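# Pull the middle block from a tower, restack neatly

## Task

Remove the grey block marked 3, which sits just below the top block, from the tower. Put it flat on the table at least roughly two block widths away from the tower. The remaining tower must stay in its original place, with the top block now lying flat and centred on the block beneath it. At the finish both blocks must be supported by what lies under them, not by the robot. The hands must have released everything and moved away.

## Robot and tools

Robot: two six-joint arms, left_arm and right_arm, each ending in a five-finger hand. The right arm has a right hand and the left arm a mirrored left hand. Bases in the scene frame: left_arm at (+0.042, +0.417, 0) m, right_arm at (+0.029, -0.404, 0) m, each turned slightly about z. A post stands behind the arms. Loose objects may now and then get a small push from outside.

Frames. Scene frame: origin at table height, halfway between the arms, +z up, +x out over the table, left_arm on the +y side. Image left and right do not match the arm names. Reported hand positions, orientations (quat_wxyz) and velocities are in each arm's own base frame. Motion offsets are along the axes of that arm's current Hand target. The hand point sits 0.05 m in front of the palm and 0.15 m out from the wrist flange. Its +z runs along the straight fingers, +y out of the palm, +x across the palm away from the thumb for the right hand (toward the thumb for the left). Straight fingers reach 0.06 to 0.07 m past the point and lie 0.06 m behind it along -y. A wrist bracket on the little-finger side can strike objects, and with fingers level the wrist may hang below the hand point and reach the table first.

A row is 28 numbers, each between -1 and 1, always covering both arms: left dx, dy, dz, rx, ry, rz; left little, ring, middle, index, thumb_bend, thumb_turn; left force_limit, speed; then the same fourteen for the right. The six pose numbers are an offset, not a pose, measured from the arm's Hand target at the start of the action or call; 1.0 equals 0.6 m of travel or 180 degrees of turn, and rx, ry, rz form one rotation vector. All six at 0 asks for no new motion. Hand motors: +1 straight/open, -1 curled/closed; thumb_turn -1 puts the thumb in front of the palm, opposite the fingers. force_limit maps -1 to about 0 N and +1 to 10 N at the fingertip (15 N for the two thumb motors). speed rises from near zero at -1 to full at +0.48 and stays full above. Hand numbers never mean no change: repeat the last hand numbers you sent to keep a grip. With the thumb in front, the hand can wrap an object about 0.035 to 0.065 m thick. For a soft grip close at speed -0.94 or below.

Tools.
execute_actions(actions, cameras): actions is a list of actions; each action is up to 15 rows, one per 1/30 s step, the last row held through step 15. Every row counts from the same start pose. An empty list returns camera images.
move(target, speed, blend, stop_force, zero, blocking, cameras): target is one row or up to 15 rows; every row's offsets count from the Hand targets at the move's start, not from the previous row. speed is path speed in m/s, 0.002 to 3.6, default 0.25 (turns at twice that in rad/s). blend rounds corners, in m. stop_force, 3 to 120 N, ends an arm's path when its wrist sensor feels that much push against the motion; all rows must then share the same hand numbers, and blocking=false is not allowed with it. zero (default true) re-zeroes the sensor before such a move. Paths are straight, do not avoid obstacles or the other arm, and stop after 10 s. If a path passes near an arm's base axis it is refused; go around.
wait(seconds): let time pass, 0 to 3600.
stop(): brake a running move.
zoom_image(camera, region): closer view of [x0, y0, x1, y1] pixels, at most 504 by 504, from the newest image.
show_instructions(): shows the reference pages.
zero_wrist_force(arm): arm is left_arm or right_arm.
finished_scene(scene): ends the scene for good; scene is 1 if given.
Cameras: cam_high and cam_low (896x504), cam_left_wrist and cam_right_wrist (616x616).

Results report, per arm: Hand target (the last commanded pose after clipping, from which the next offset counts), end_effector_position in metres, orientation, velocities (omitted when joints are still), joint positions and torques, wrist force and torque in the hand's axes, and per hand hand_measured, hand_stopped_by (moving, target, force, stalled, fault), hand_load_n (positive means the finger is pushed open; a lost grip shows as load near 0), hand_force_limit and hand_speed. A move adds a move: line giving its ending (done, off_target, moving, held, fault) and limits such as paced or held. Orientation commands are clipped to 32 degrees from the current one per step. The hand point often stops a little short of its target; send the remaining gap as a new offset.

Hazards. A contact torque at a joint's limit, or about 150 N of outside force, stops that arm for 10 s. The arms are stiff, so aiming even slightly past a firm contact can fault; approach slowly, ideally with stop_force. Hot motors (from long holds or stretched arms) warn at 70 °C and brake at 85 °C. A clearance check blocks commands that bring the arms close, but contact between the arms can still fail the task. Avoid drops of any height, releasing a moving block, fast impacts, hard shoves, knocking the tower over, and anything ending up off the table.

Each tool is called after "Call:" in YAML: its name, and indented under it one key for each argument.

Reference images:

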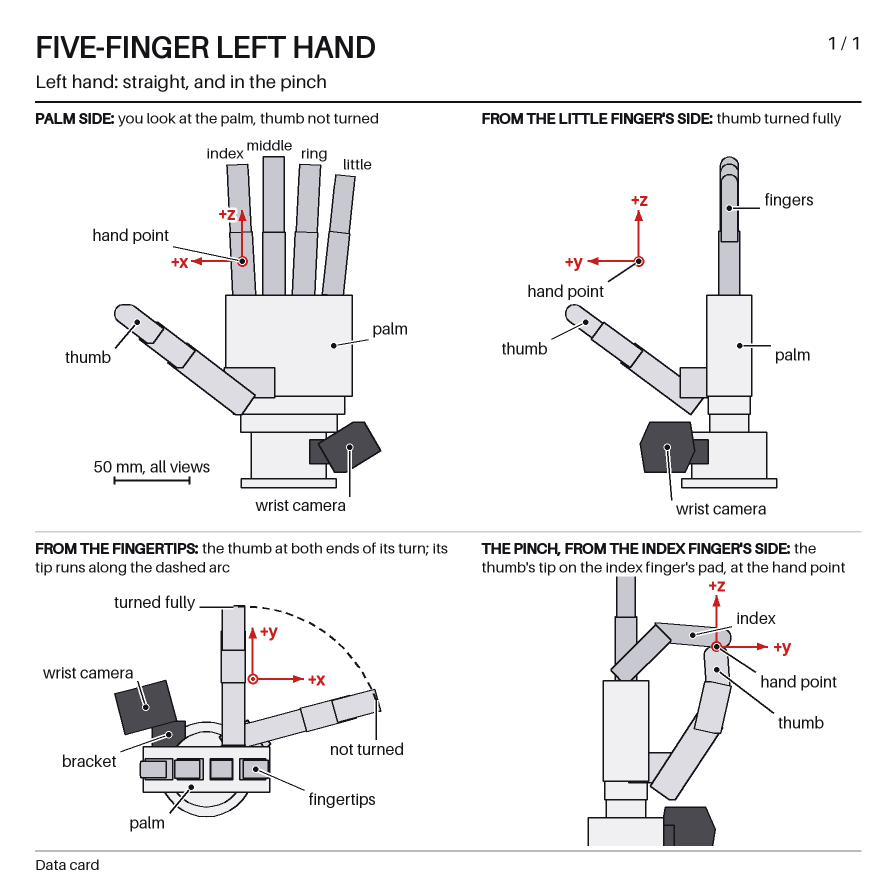

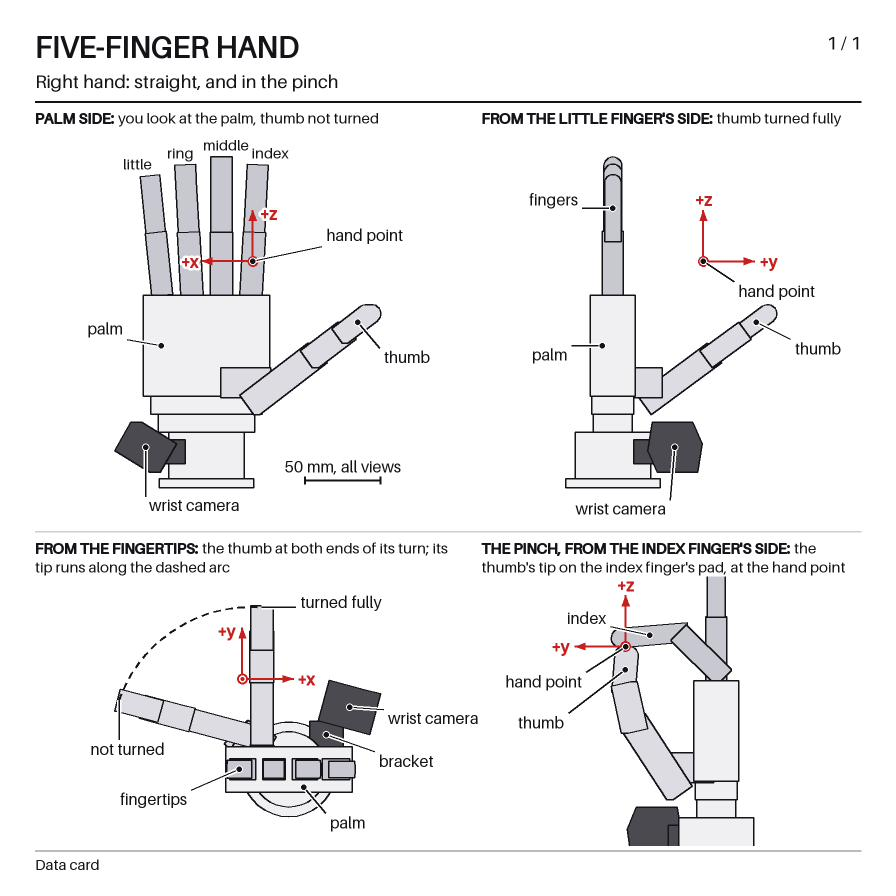

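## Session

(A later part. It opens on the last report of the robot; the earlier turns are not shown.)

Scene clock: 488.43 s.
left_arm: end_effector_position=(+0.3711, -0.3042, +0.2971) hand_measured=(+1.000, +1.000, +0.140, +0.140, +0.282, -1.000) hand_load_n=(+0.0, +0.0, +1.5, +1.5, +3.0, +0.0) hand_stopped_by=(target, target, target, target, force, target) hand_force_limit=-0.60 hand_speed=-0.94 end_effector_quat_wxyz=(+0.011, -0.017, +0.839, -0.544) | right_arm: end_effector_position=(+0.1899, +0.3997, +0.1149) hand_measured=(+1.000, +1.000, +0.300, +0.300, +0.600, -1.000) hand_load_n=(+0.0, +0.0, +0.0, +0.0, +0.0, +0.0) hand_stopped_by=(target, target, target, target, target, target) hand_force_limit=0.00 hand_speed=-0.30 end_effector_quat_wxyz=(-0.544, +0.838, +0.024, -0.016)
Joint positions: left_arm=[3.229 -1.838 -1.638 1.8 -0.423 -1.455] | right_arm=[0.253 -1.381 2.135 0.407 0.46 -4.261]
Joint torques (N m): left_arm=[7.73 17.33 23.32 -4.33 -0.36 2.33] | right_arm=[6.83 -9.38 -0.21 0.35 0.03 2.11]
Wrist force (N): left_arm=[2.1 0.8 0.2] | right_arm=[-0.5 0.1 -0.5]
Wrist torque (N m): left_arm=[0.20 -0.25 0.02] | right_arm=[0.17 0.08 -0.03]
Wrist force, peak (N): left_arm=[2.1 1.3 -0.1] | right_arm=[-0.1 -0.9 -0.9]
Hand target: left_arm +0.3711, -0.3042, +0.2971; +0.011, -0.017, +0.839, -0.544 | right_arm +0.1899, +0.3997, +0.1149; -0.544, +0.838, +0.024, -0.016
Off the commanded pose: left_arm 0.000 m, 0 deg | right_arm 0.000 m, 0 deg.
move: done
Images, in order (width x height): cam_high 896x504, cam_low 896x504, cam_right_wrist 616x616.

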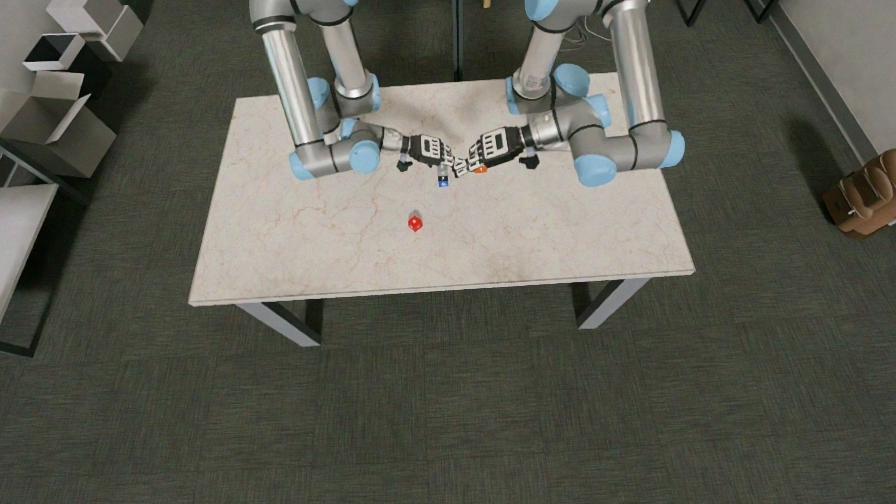

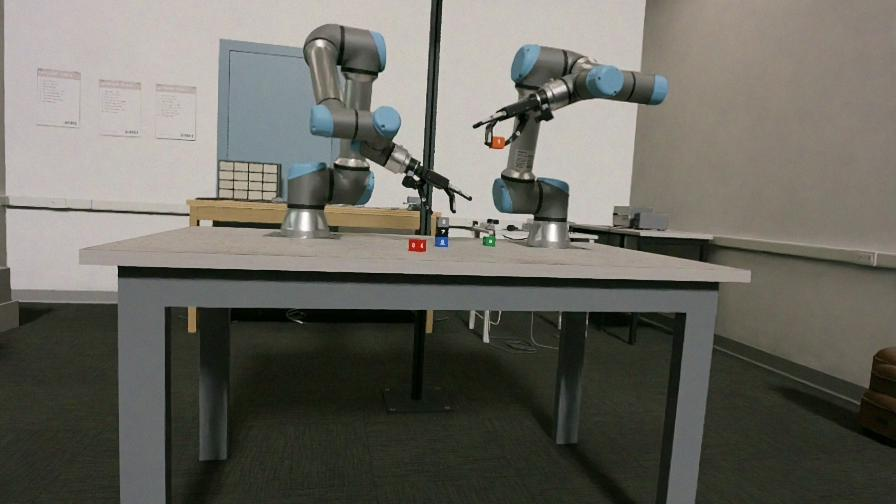

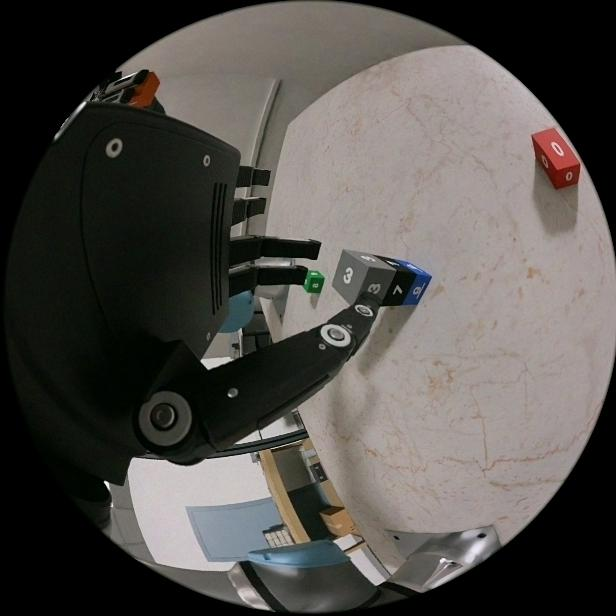

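Call:
move:
  target:
    - [0,0,0,0,0,0,1,1,0.14,0.14,-0.1,-1,-0.6,-0.94,0.0033,0.0482,0.0187,0,-0.0127,-0.0056,1,1,0.3,0.3,0.6,-1,0,-0.3]
    - [0,0,0,0,0,0,1,1,0.14,0.14,-0.1,-1,-0.6,-0.94,0.0033,0.0482,0.0187,0,-0.0127,-0.0056,1,1,0.2,0.2,0.4,-1,-0.7,-0.8]
  speed: 0.06
  cameras: ["cam_low","cam_high","cam_right_wrist"]

Call:
zoom_image:
  camera: "cam_low"
  region: [410, 180, 470, 250]

Call:
zoom_image:
  camera: "cam_right_wrist"
  region: [270, 210, 450, 350]

Scene clock: 521.97 s.
left_arm: end_effector_position=(+0.3711, -0.3042, +0.2971) hand_measured=(+1.000, +1.000, +0.140, +0.140, +0.282, -1.000) hand_load_n=(+0.0, +0.0, +1.5, +1.5, +3.0, +0.0) hand_stopped_by=(target, target, target, target, force, target) hand_force_limit=-0.60 hand_speed=-0.94 end_effector_quat_wxyz=(+0.011, -0.017, +0.839, -0.544) | right_arm: end_effector_position=(+0.1920, +0.3983, +0.0839) hand_measured=(+1.000, +1.000, +0.200, +0.200, +0.400, -1.000) hand_load_n=(+0.0, +0.0, +0.0, +0.0, +0.0, +0.0) hand_stopped_by=(target, target, target, target, target, target) hand_force_limit=-0.70 hand_speed=-0.80 end_effector_quat_wxyz=(-0.544, +0.838, +0.042, -0.028)
Joint positions: left_arm=[3.229 -1.838 -1.638 1.8 -0.423 -1.455] | right_arm=[0.245 -1.274 2.137 0.397 0.442 -4.37]
Joint torques (N m): left_arm=[7.3 17.29 22.96 -4.24 0.45 2.23] | right_arm=[-8.78 -12.39 -23.31 3.71 -2.89 -1.98]
Wrist force (N): left_arm=[1.7 1.3 0.1] | right_arm=[-0.4 0.1 -0.6]
Wrist torque (N m): left_arm=[0.27 -0.20 -0.01] | right_arm=[0.17 0.13 0.16]
Wrist force, peak (N): left_arm=[2.2 1.2 -0.1] | right_arm=[-0.4 -0.1 -0.9]
Hand target: left_arm +0.3711, -0.3042, +0.2971; +0.011, -0.017, +0.839, -0.544 | right_arm +0.1920, +0.3983, +0.0839; -0.544, +0.838, +0.042, -0.028
Off the commanded pose: left_arm 0.000 m, 0 deg | right_arm 0.000 m, 0 deg.
move: done
Images, in order (width x height): cam_high 896x504, cam_low 896x504, cam_right_wrist 616x616.

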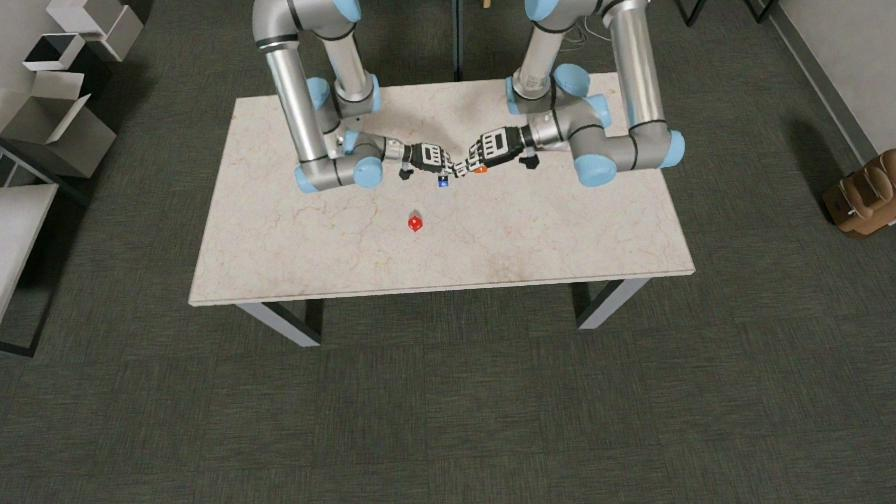

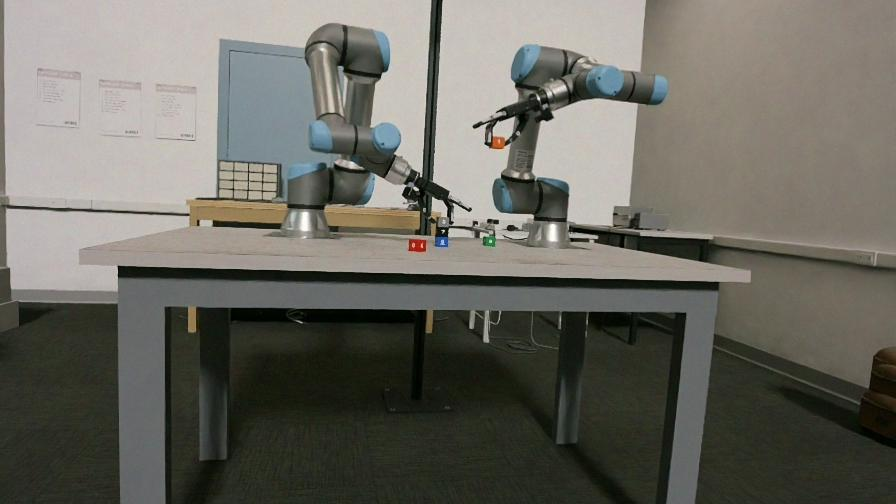

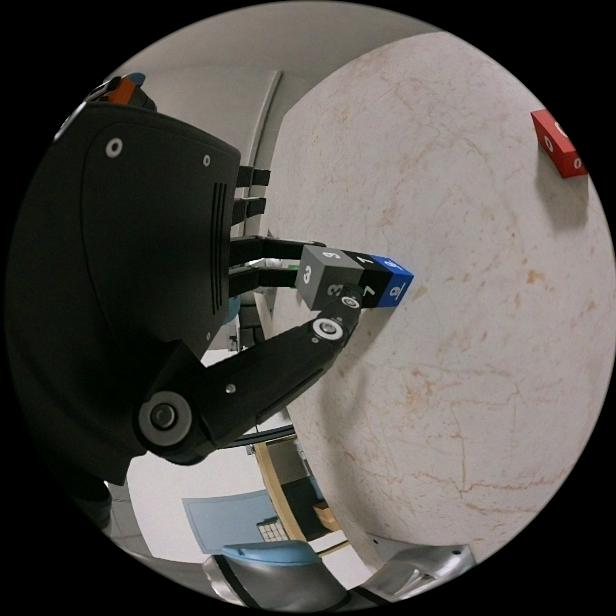

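Scaled by 7.200 from the camera's image (finer frame: 1280x720).

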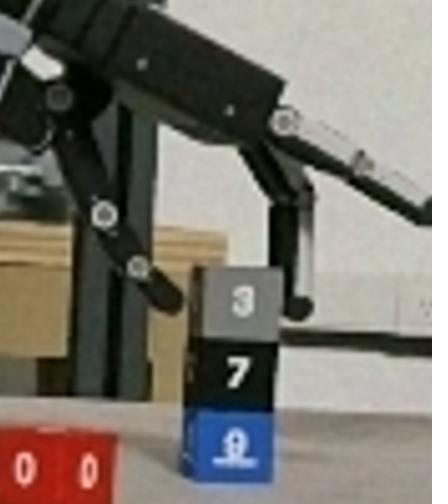

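Scaled by 2.800 from the camera's image (finer frame: 880x880).

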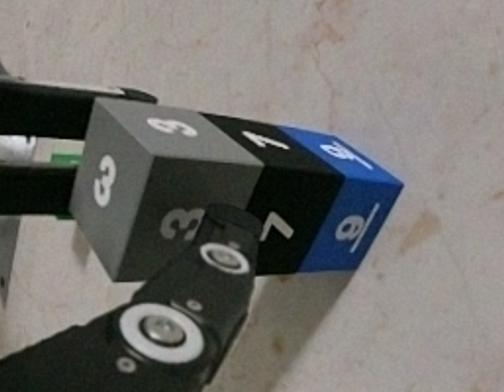

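Call:
move:
  target:
    - [0,0,0,0,0,0,1,1,0.14,0.14,-0.1,-1,-0.6,-0.94,0,0,0,0,0,0,1,1,0.14,0.14,0.3,-1,-0.7,-0.85]
    - [0,0,0,0,0,0,1,1,0.14,0.14,-0.1,-1,-0.6,-0.94,0,0,0,0,0,0,1,1,0.14,0.14,-0.1,-1,-0.6,-0.94]
  speed: 0.06
  cameras: ["cam_low","cam_right_wrist"]

Call:
zoom_image:
  camera: "cam_low"
  region: [410, 180, 470, 250]

Call:
zoom_image:
  camera: "cam_right_wrist"
  region: [270, 210, 450, 350]

Scene clock: 537.57 s.
left_arm: end_effector_position=(+0.3711, -0.3042, +0.2971) hand_measured=(+1.000, +1.000, +0.140, +0.140, +0.282, -1.000) hand_load_n=(+0.0, +0.0, +1.5, +1.5, +3.0, +0.0) hand_stopped_by=(target, target, target, target, force, target) hand_force_limit=-0.60 hand_speed=-0.94 end_effector_quat_wxyz=(+0.011, -0.017, +0.839, -0.544) | right_arm: end_effector_position=(+0.1920, +0.3983, +0.0839) hand_measured=(+1.000, +1.000, +0.140, +0.140, +0.274, -1.000) hand_load_n=(+0.0, +0.0, +1.5, +1.0, +3.5, +0.0) hand_stopped_by=(target, target, target, target, force, target) hand_force_limit=-0.60 hand_speed=-0.94 end_effector_quat_wxyz=(-0.544, +0.838, +0.042, -0.028)
Joint positions: left_arm=[3.229 -1.838 -1.638 1.8 -0.423 -1.455] | right_arm=[0.245 -1.274 2.137 0.397 0.442 -4.37]
Joint torques (N m): left_arm=[7.44 17.32 23.49 -4.17 1.16 2.37] | right_arm=[-7.58 -12.76 -23.8 3.74 -2.78 -1.86]
Wrist force (N): left_arm=[2.0 0.6 0.3] | right_arm=[-0.3 0.2 -0.7]
Wrist torque (N m): left_arm=[0.16 -0.24 0.02] | right_arm=[0.19 0.11 0.18]
Wrist force, peak (N): left_arm=[2.1 1.2 0.2] | right_arm=[-0.5 0.1 -0.8]
Hand target: left_arm +0.3711, -0.3042, +0.2971; +0.011, -0.017, +0.839, -0.544 | right_arm +0.1920, +0.3983, +0.0839; -0.544, +0.838, +0.042, -0.028
Off the commanded pose: left_arm 0.000 m, 0 deg | right_arm 0.000 m, 0 deg.
move: done

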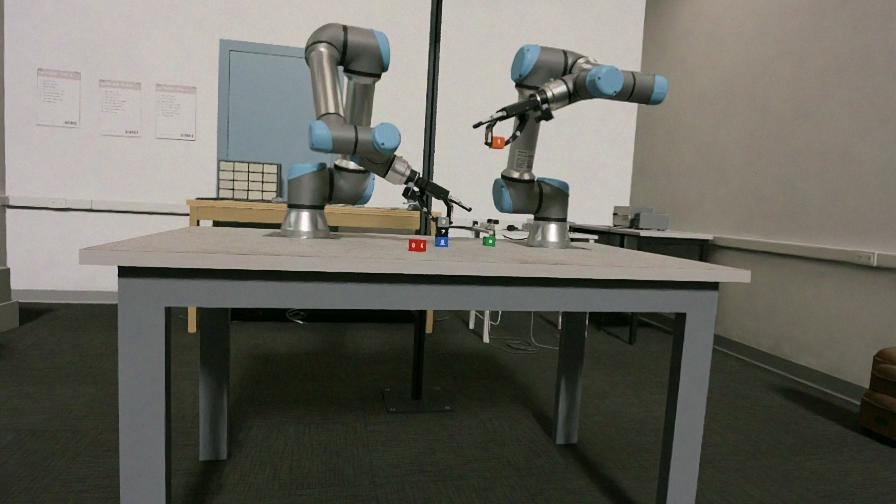

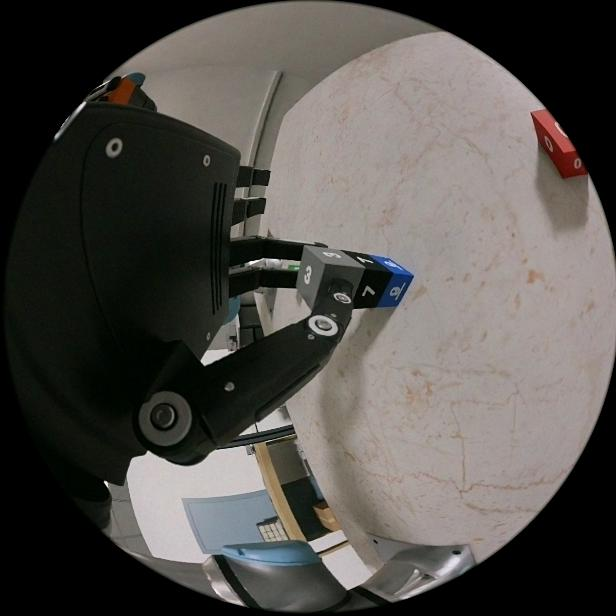

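Scaled by 7.200 from the camera's image (finer frame: 1280x720).

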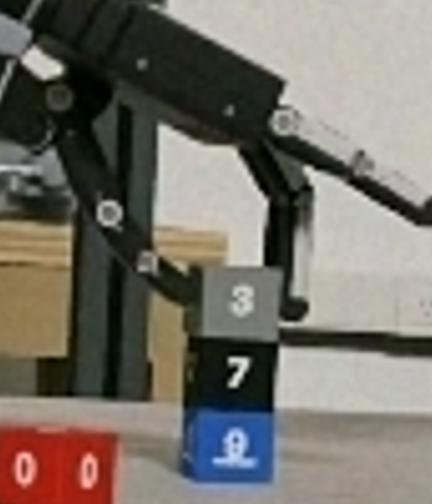

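Scaled by 2.800 from the camera's image (finer frame: 880x880).

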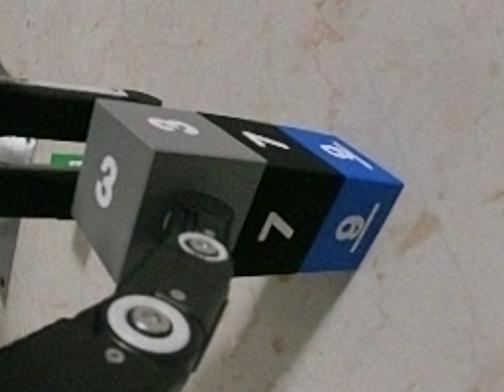

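Call:
move:
  target:
    - [0,0,0,0,0,0,1,1,0.14,0.14,-0.1,-1,-0.6,-0.94,0,-0.0685,-0.0305,0,0,0,1,1,0.14,0.14,-0.1,-1,-0.6,-0.94]
    - [0,0,0,0,0,0,1,1,0.14,0.14,-0.1,-1,-0.6,-0.94,0.0572,0.0207,-0.2308,0,0,0,1,1,0.14,0.14,-0.1,-1,-0.6,-0.94]
    - [0.2667,0.1302,0.2403,0,0,0,1,1,0.14,0.14,-0.1,-1,-0.6,-0.94,0.0572,0.1653,-0.1665,0,0,0,1,1,0.14,0.14,-0.1,-1,-0.6,-0.94]
  speed: [0.05, 0.15, 0.13]
  blend: [0.01,0.01,0]
  cameras: ["all"]

Call:
zoom_image:
  camera: "cam_low"
  region: [380, 170, 480, 260]

Call:
zoom_image:
  camera: "cam_left_wrist"
  region: [160, 210, 340, 350]

Call:
zoom_image:
  camera: "cam_right_wrist"
  region: [270, 210, 450, 350]

Scene clock: 571.77 s.
left_arm: end_effector_position=(+0.2153, -0.4103, +0.1670) hand_measured=(+1.000, +1.000, +0.140, +0.140, +0.282, -1.000) hand_load_n=(+0.0, +0.0, +1.5, +1.5, +3.0, +0.0) hand_stopped_by=(target, target, target, target, force, target) hand_force_limit=-0.60 hand_speed=-0.94 end_effector_quat_wxyz=(+0.011, -0.017, +0.839, -0.544) | right_arm: end_effector_position=(+0.2394, +0.2709, +0.0339) hand_measured=(+1.000, +1.000, +0.140, +0.140, +0.274, -1.000) hand_load_n=(+0.0, +0.0, +1.0, +1.0, +3.0, +0.0) hand_stopped_by=(target, target, target, target, force, target) hand_force_limit=-0.60 hand_speed=-0.94 end_effector_quat_wxyz=(-0.544, +0.838, +0.042, -0.028)
Joint positions: left_arm=[2.868 -1.647 -2.046 2.728 -0.519 -2.244] | right_arm=[-0.222 -0.959 2.259 0.892 0.524 -5.402]
Joint torques (N m): left_arm=[-9.75 35.37 6.09 0.55 -1.79 -2.71] | right_arm=[6.6 -17.28 -15.79 0.98 -2.61 2.29]
Wrist force (N): left_arm=[1.6 1.2 -0.2] | right_arm=[-0.4 0.1 -0.8]
Wrist torque (N m): left_arm=[0.25 -0.17 0.19] | right_arm=[0.19 0.13 0.03]
Wrist force, peak (N): left_arm=[2.3 1.3 0.5] | right_arm=[-0.3 0.1 -1.7]
Hand target: left_arm +0.2153, -0.4103, +0.1669; +0.011, -0.017, +0.839, -0.544 | right_arm +0.2394, +0.2709, +0.0339; -0.544, +0.838, +0.042, -0.028
Off the commanded pose: left_arm 0.000 m, 0 deg | right_arm 0.000 m, 0 deg.
move: done

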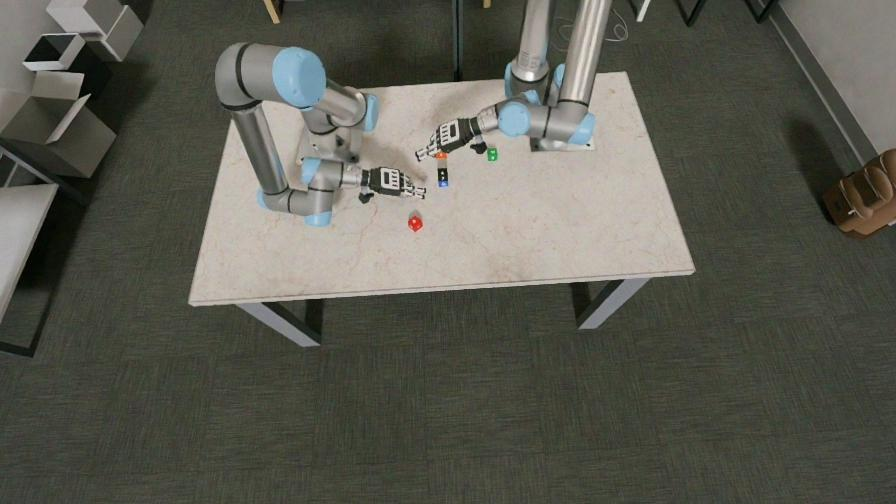

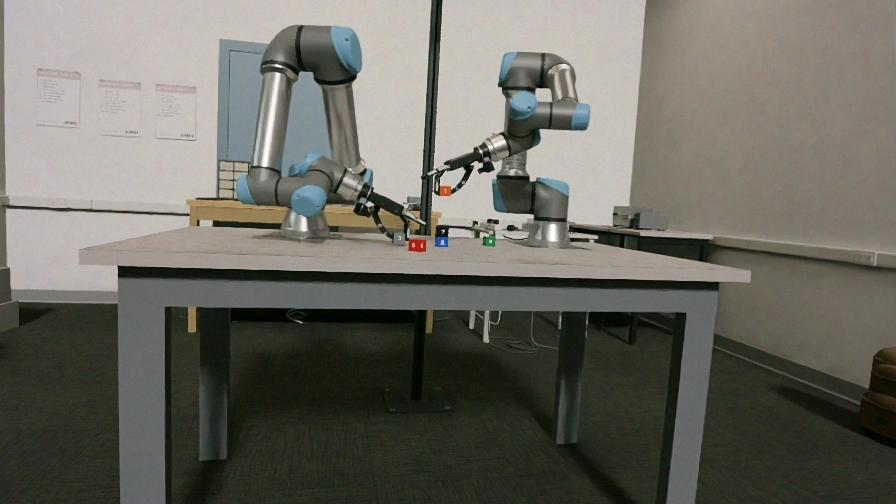

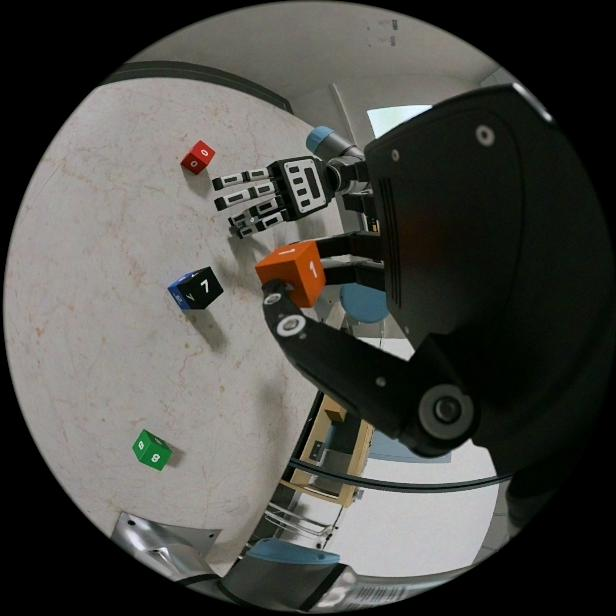

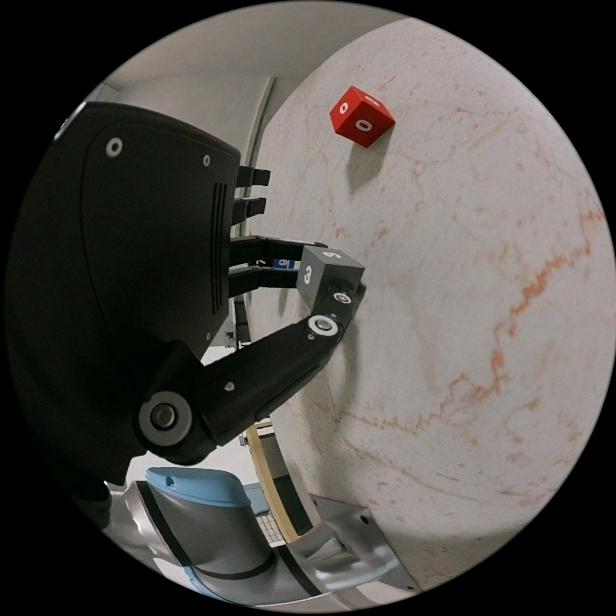

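Scaled by 5.040 from the camera's image (finer frame: 1280x720).

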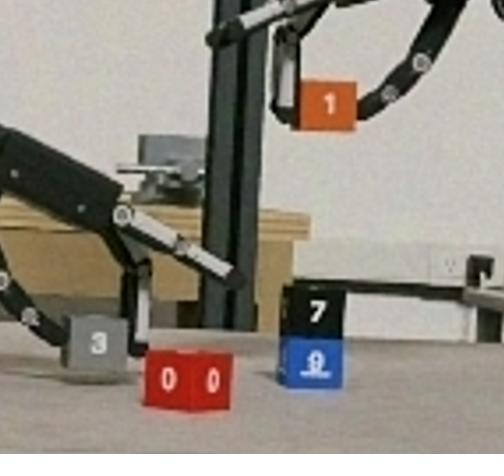

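Scaled by 2.800 from the camera's image (finer frame: 880x880).

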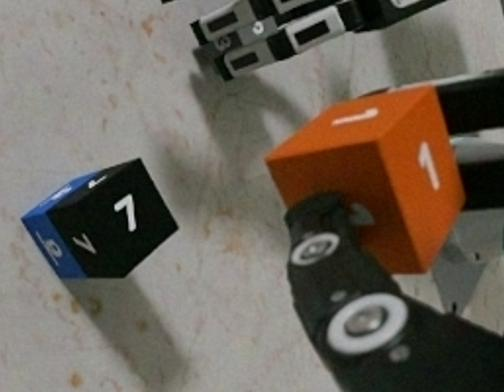

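Scaled by 2.800 from the camera's image (finer frame: 880x880).

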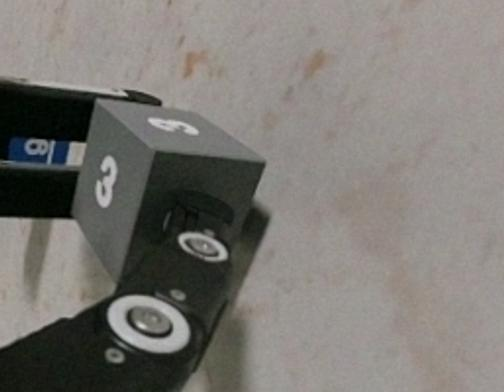

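Call:
move:
  target: [0,0.1248,0.0556,0,-0.0127,-0.0056,1,1,0.14,0.14,-0.1,-1,-0.6,-0.94,0,0,0,0,0,0,1,1,0.14,0.14,-0.1,-1,-0.6,-0.94]
  speed: 0.08
  cameras: ["cam_low","cam_left_wrist","cam_high"]

Call:
zoom_image:
  camera: "cam_low"
  region: [410, 190, 470, 260]

Call:
zoom_image:
  camera: "cam_left_wrist"
  region: [160, 210, 340, 350]

Scene clock: 588.40 s.
left_arm: end_effector_position=(+0.2153, -0.4102, +0.0850) hand_measured=(+1.000, +1.000, +0.140, +0.140, +0.282, -1.000) hand_load_n=(+0.0, +0.0, +1.5, +1.5, +3.0, +0.0) hand_stopped_by=(target, target, target, target, force, target) hand_force_limit=-0.60 hand_speed=-0.94 end_effector_quat_wxyz=(+0.023, -0.035, +0.838, -0.544) | right_arm: end_effector_position=(+0.2394, +0.2709, +0.0339) hand_measured=(+1.000, +1.000, +0.140, +0.140, +0.274, -1.000) hand_load_n=(+0.0, +0.0, +1.0, +1.5, +3.0, +0.0) hand_stopped_by=(target, target, target, target, force, target) hand_force_limit=-0.60 hand_speed=-0.94 end_effector_quat_wxyz=(-0.544, +0.838, +0.042, -0.028)
Joint positions: left_arm=[2.862 -1.751 -2.173 3.026 -0.549 -2.322] | right_arm=[-0.222 -0.959 2.259 0.892 0.524 -5.402]
Joint torques (N m): left_arm=[-8.36 9.7 4.98 0.38 -1.66 -2.68] | right_arm=[6.73 -15.23 -16.31 1.05 -2.62 2.04]
Wrist force (N): left_arm=[2.0 1.1 0.3] | right_arm=[-0.4 0.1 -0.9]
Wrist torque (N m): left_arm=[0.25 -0.26 0.18] | right_arm=[0.19 0.14 0.03]
Wrist force, peak (N): left_arm=[1.8 1.6 0.5] | right_arm=[-0.6 0.2 -0.9]
Hand target: left_arm +0.2153, -0.4102, +0.0850; +0.023, -0.035, +0.838, -0.544 | right_arm +0.2394, +0.2709, +0.0339; -0.544, +0.838, +0.042, -0.028
Off the commanded pose: left_arm 0.000 m, 0 deg | right_arm 0.000 m, 0 deg.
move: done
Images, in order (width x height): cam_high 896x504, cam_low 896x504, cam_left_wrist 616x616.

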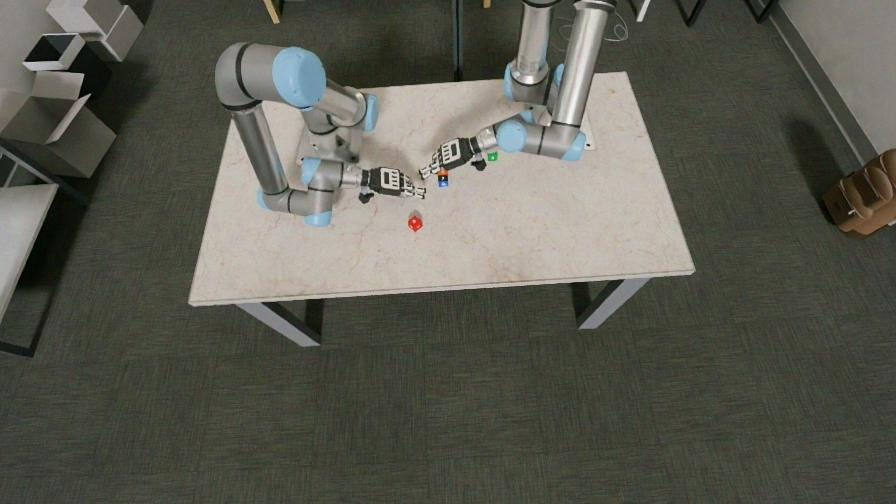

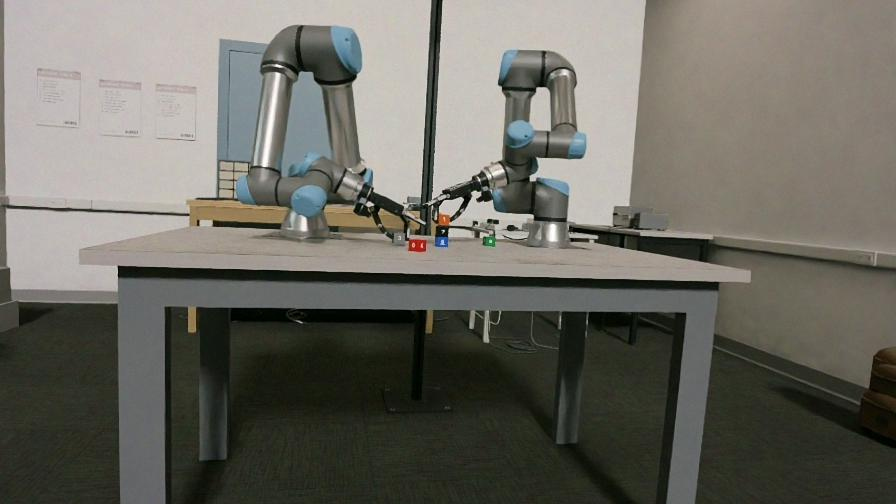

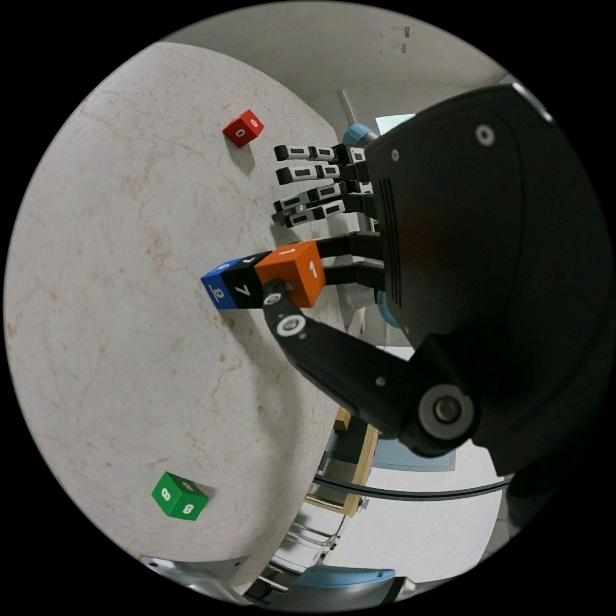

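Scaled by 7.200 from the camera's image (finer frame: 1280x720).

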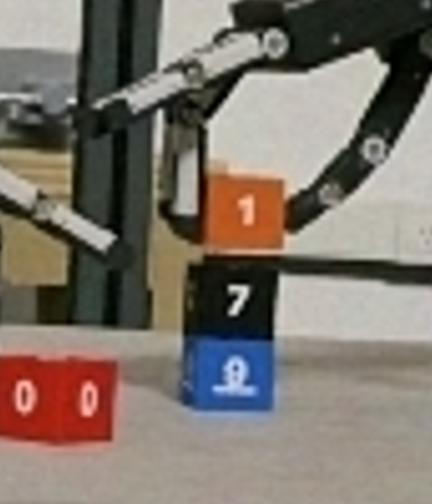

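Scaled by 2.800 from the camera's image (finer frame: 880x880).

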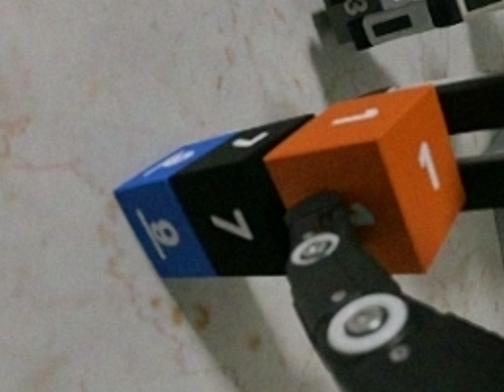

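Call:
move:
  target: [0,0.0213,0.0095,0,0,0,1,1,0.14,0.14,-0.1,-1,-0.6,-0.94,0,0.0213,0.0095,0,0,0,1,1,0.14,0.14,-0.1,-1,-0.6,-0.94]
  speed: 0.004
  stop_force: 3
  cameras: ["all"]

Call:
zoom_image:
  camera: "cam_low"
  region: [390, 200, 470, 260]

Call:
zoom_image:
  camera: "cam_left_wrist"
  region: [160, 210, 340, 350]

Call:
zoom_image:
  camera: "cam_right_wrist"
  region: [270, 210, 450, 350]

Scene clock: 603.60 s.
left_arm: end_effector_position=(+0.2153, -0.4102, +0.0775) hand_measured=(+1.000, +1.000, +0.140, +0.140, +0.282, -1.000) hand_load_n=(+0.0, +0.0, +2.0, +1.5, +2.5, +0.5) hand_stopped_by=(target, target, target, target, force, target) hand_force_limit=-0.60 hand_speed=-0.94 end_effector_quat_wxyz=(+0.023, -0.035, +0.838, -0.544) | right_arm: end_effector_position=(+0.2394, +0.2709, +0.0249) hand_measured=(+1.000, +1.000, +0.140, +0.140, +0.274, -1.000) hand_load_n=(+0.0, +0.0, +2.0, +1.5, +2.0, +0.5) hand_stopped_by=(target, target, target, target, force, target) hand_force_limit=-0.60 hand_speed=-0.94 end_effector_quat_wxyz=(-0.544, +0.838, +0.042, -0.028)
Joint positions: left_arm=[2.862 -1.766 -2.18 3.049 -0.549 -2.322] | right_arm=[-0.222 -0.933 2.256 0.868 0.524 -5.402]
Joint torques (N m): left_arm=[-0.98 38.16 19.17 -3.17 -0.75 1.02] | right_arm=[6.73 -42.86 -5.45 3.74 -2.16 1.99]
Wrist force (N): left_arm=[2.1 1.0 0.0] | right_arm=[-0.6 -0.7 -1.5]
Wrist torque (N m): left_arm=[0.27 -0.27 0.17] | right_arm=[0.20 0.15 0.02]
Wrist force, peak (N): left_arm=[2.1 -3.1 -2.1] | right_arm=[-0.6 -3.6 -3.4]
Hand target: left_arm +0.2153, -0.4102, +0.0775; +0.023, -0.035, +0.838, -0.544 (not the last commanded pose) | right_arm +0.2394, +0.2709, +0.0249; -0.544, +0.838, +0.042, -0.028 (not the last commanded pose)
Off the commanded pose: left_arm 0.007 m, 0 deg | right_arm 0.005 m, 0 deg.
move: contact (left_arm, right_arm)

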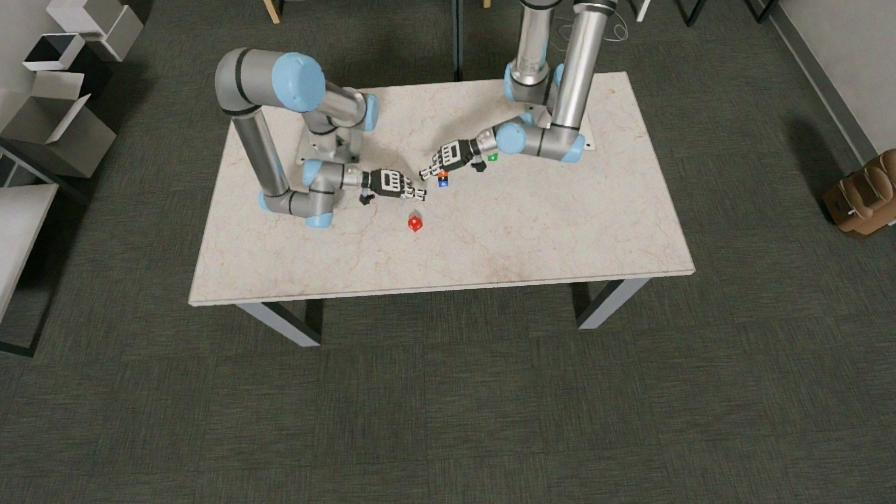

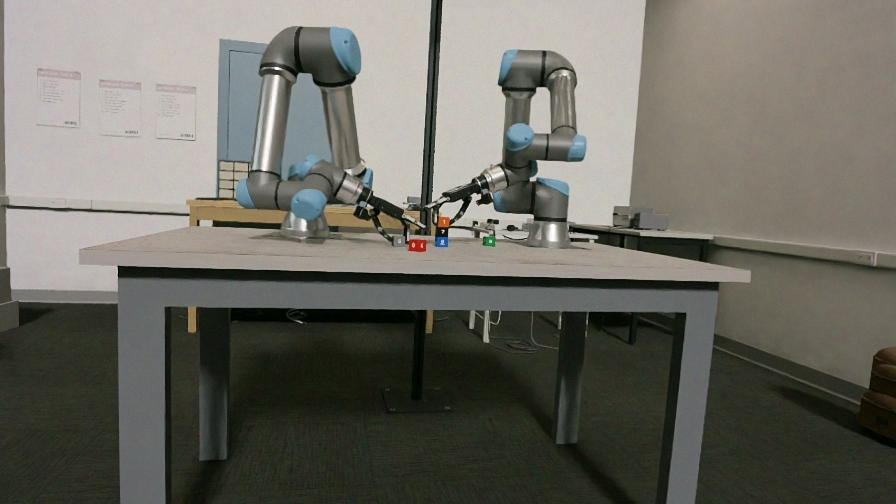

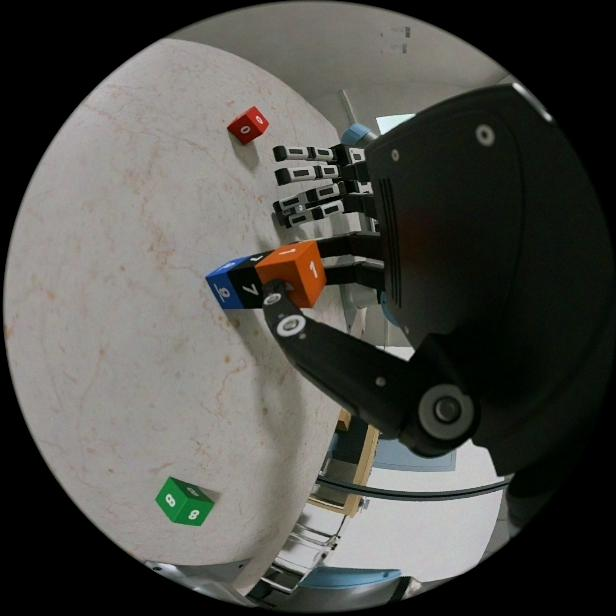

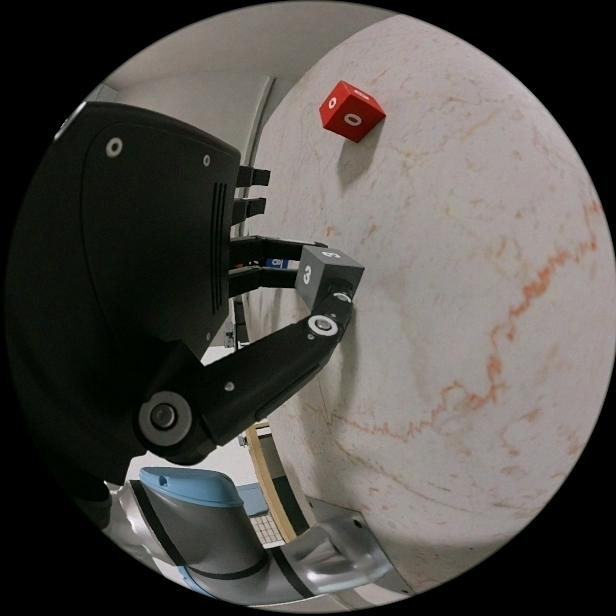

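Scaled by 6.300 from the camera's image (finer frame: 1280x720).

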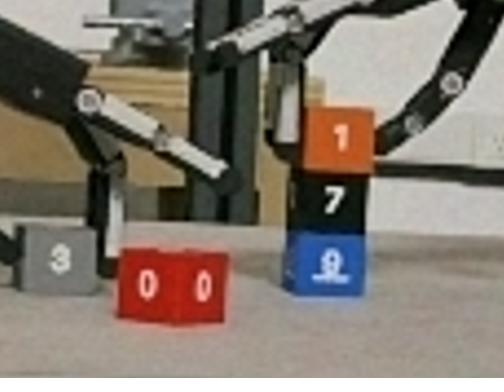

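Scaled by 2.800 from the camera's image (finer frame: 880x880).

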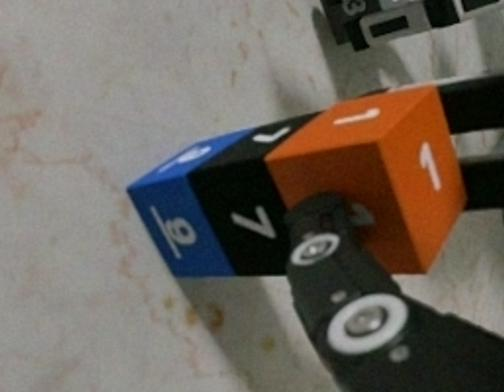

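Scaled by 2.800 from the camera's image (finer frame: 880x880).

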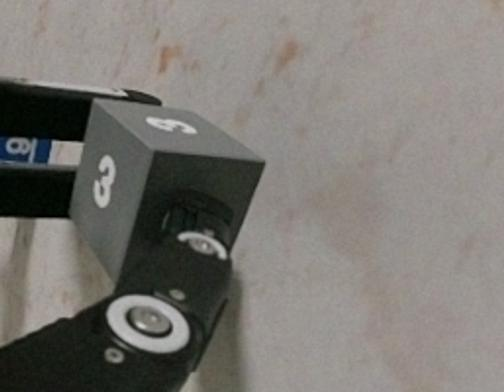

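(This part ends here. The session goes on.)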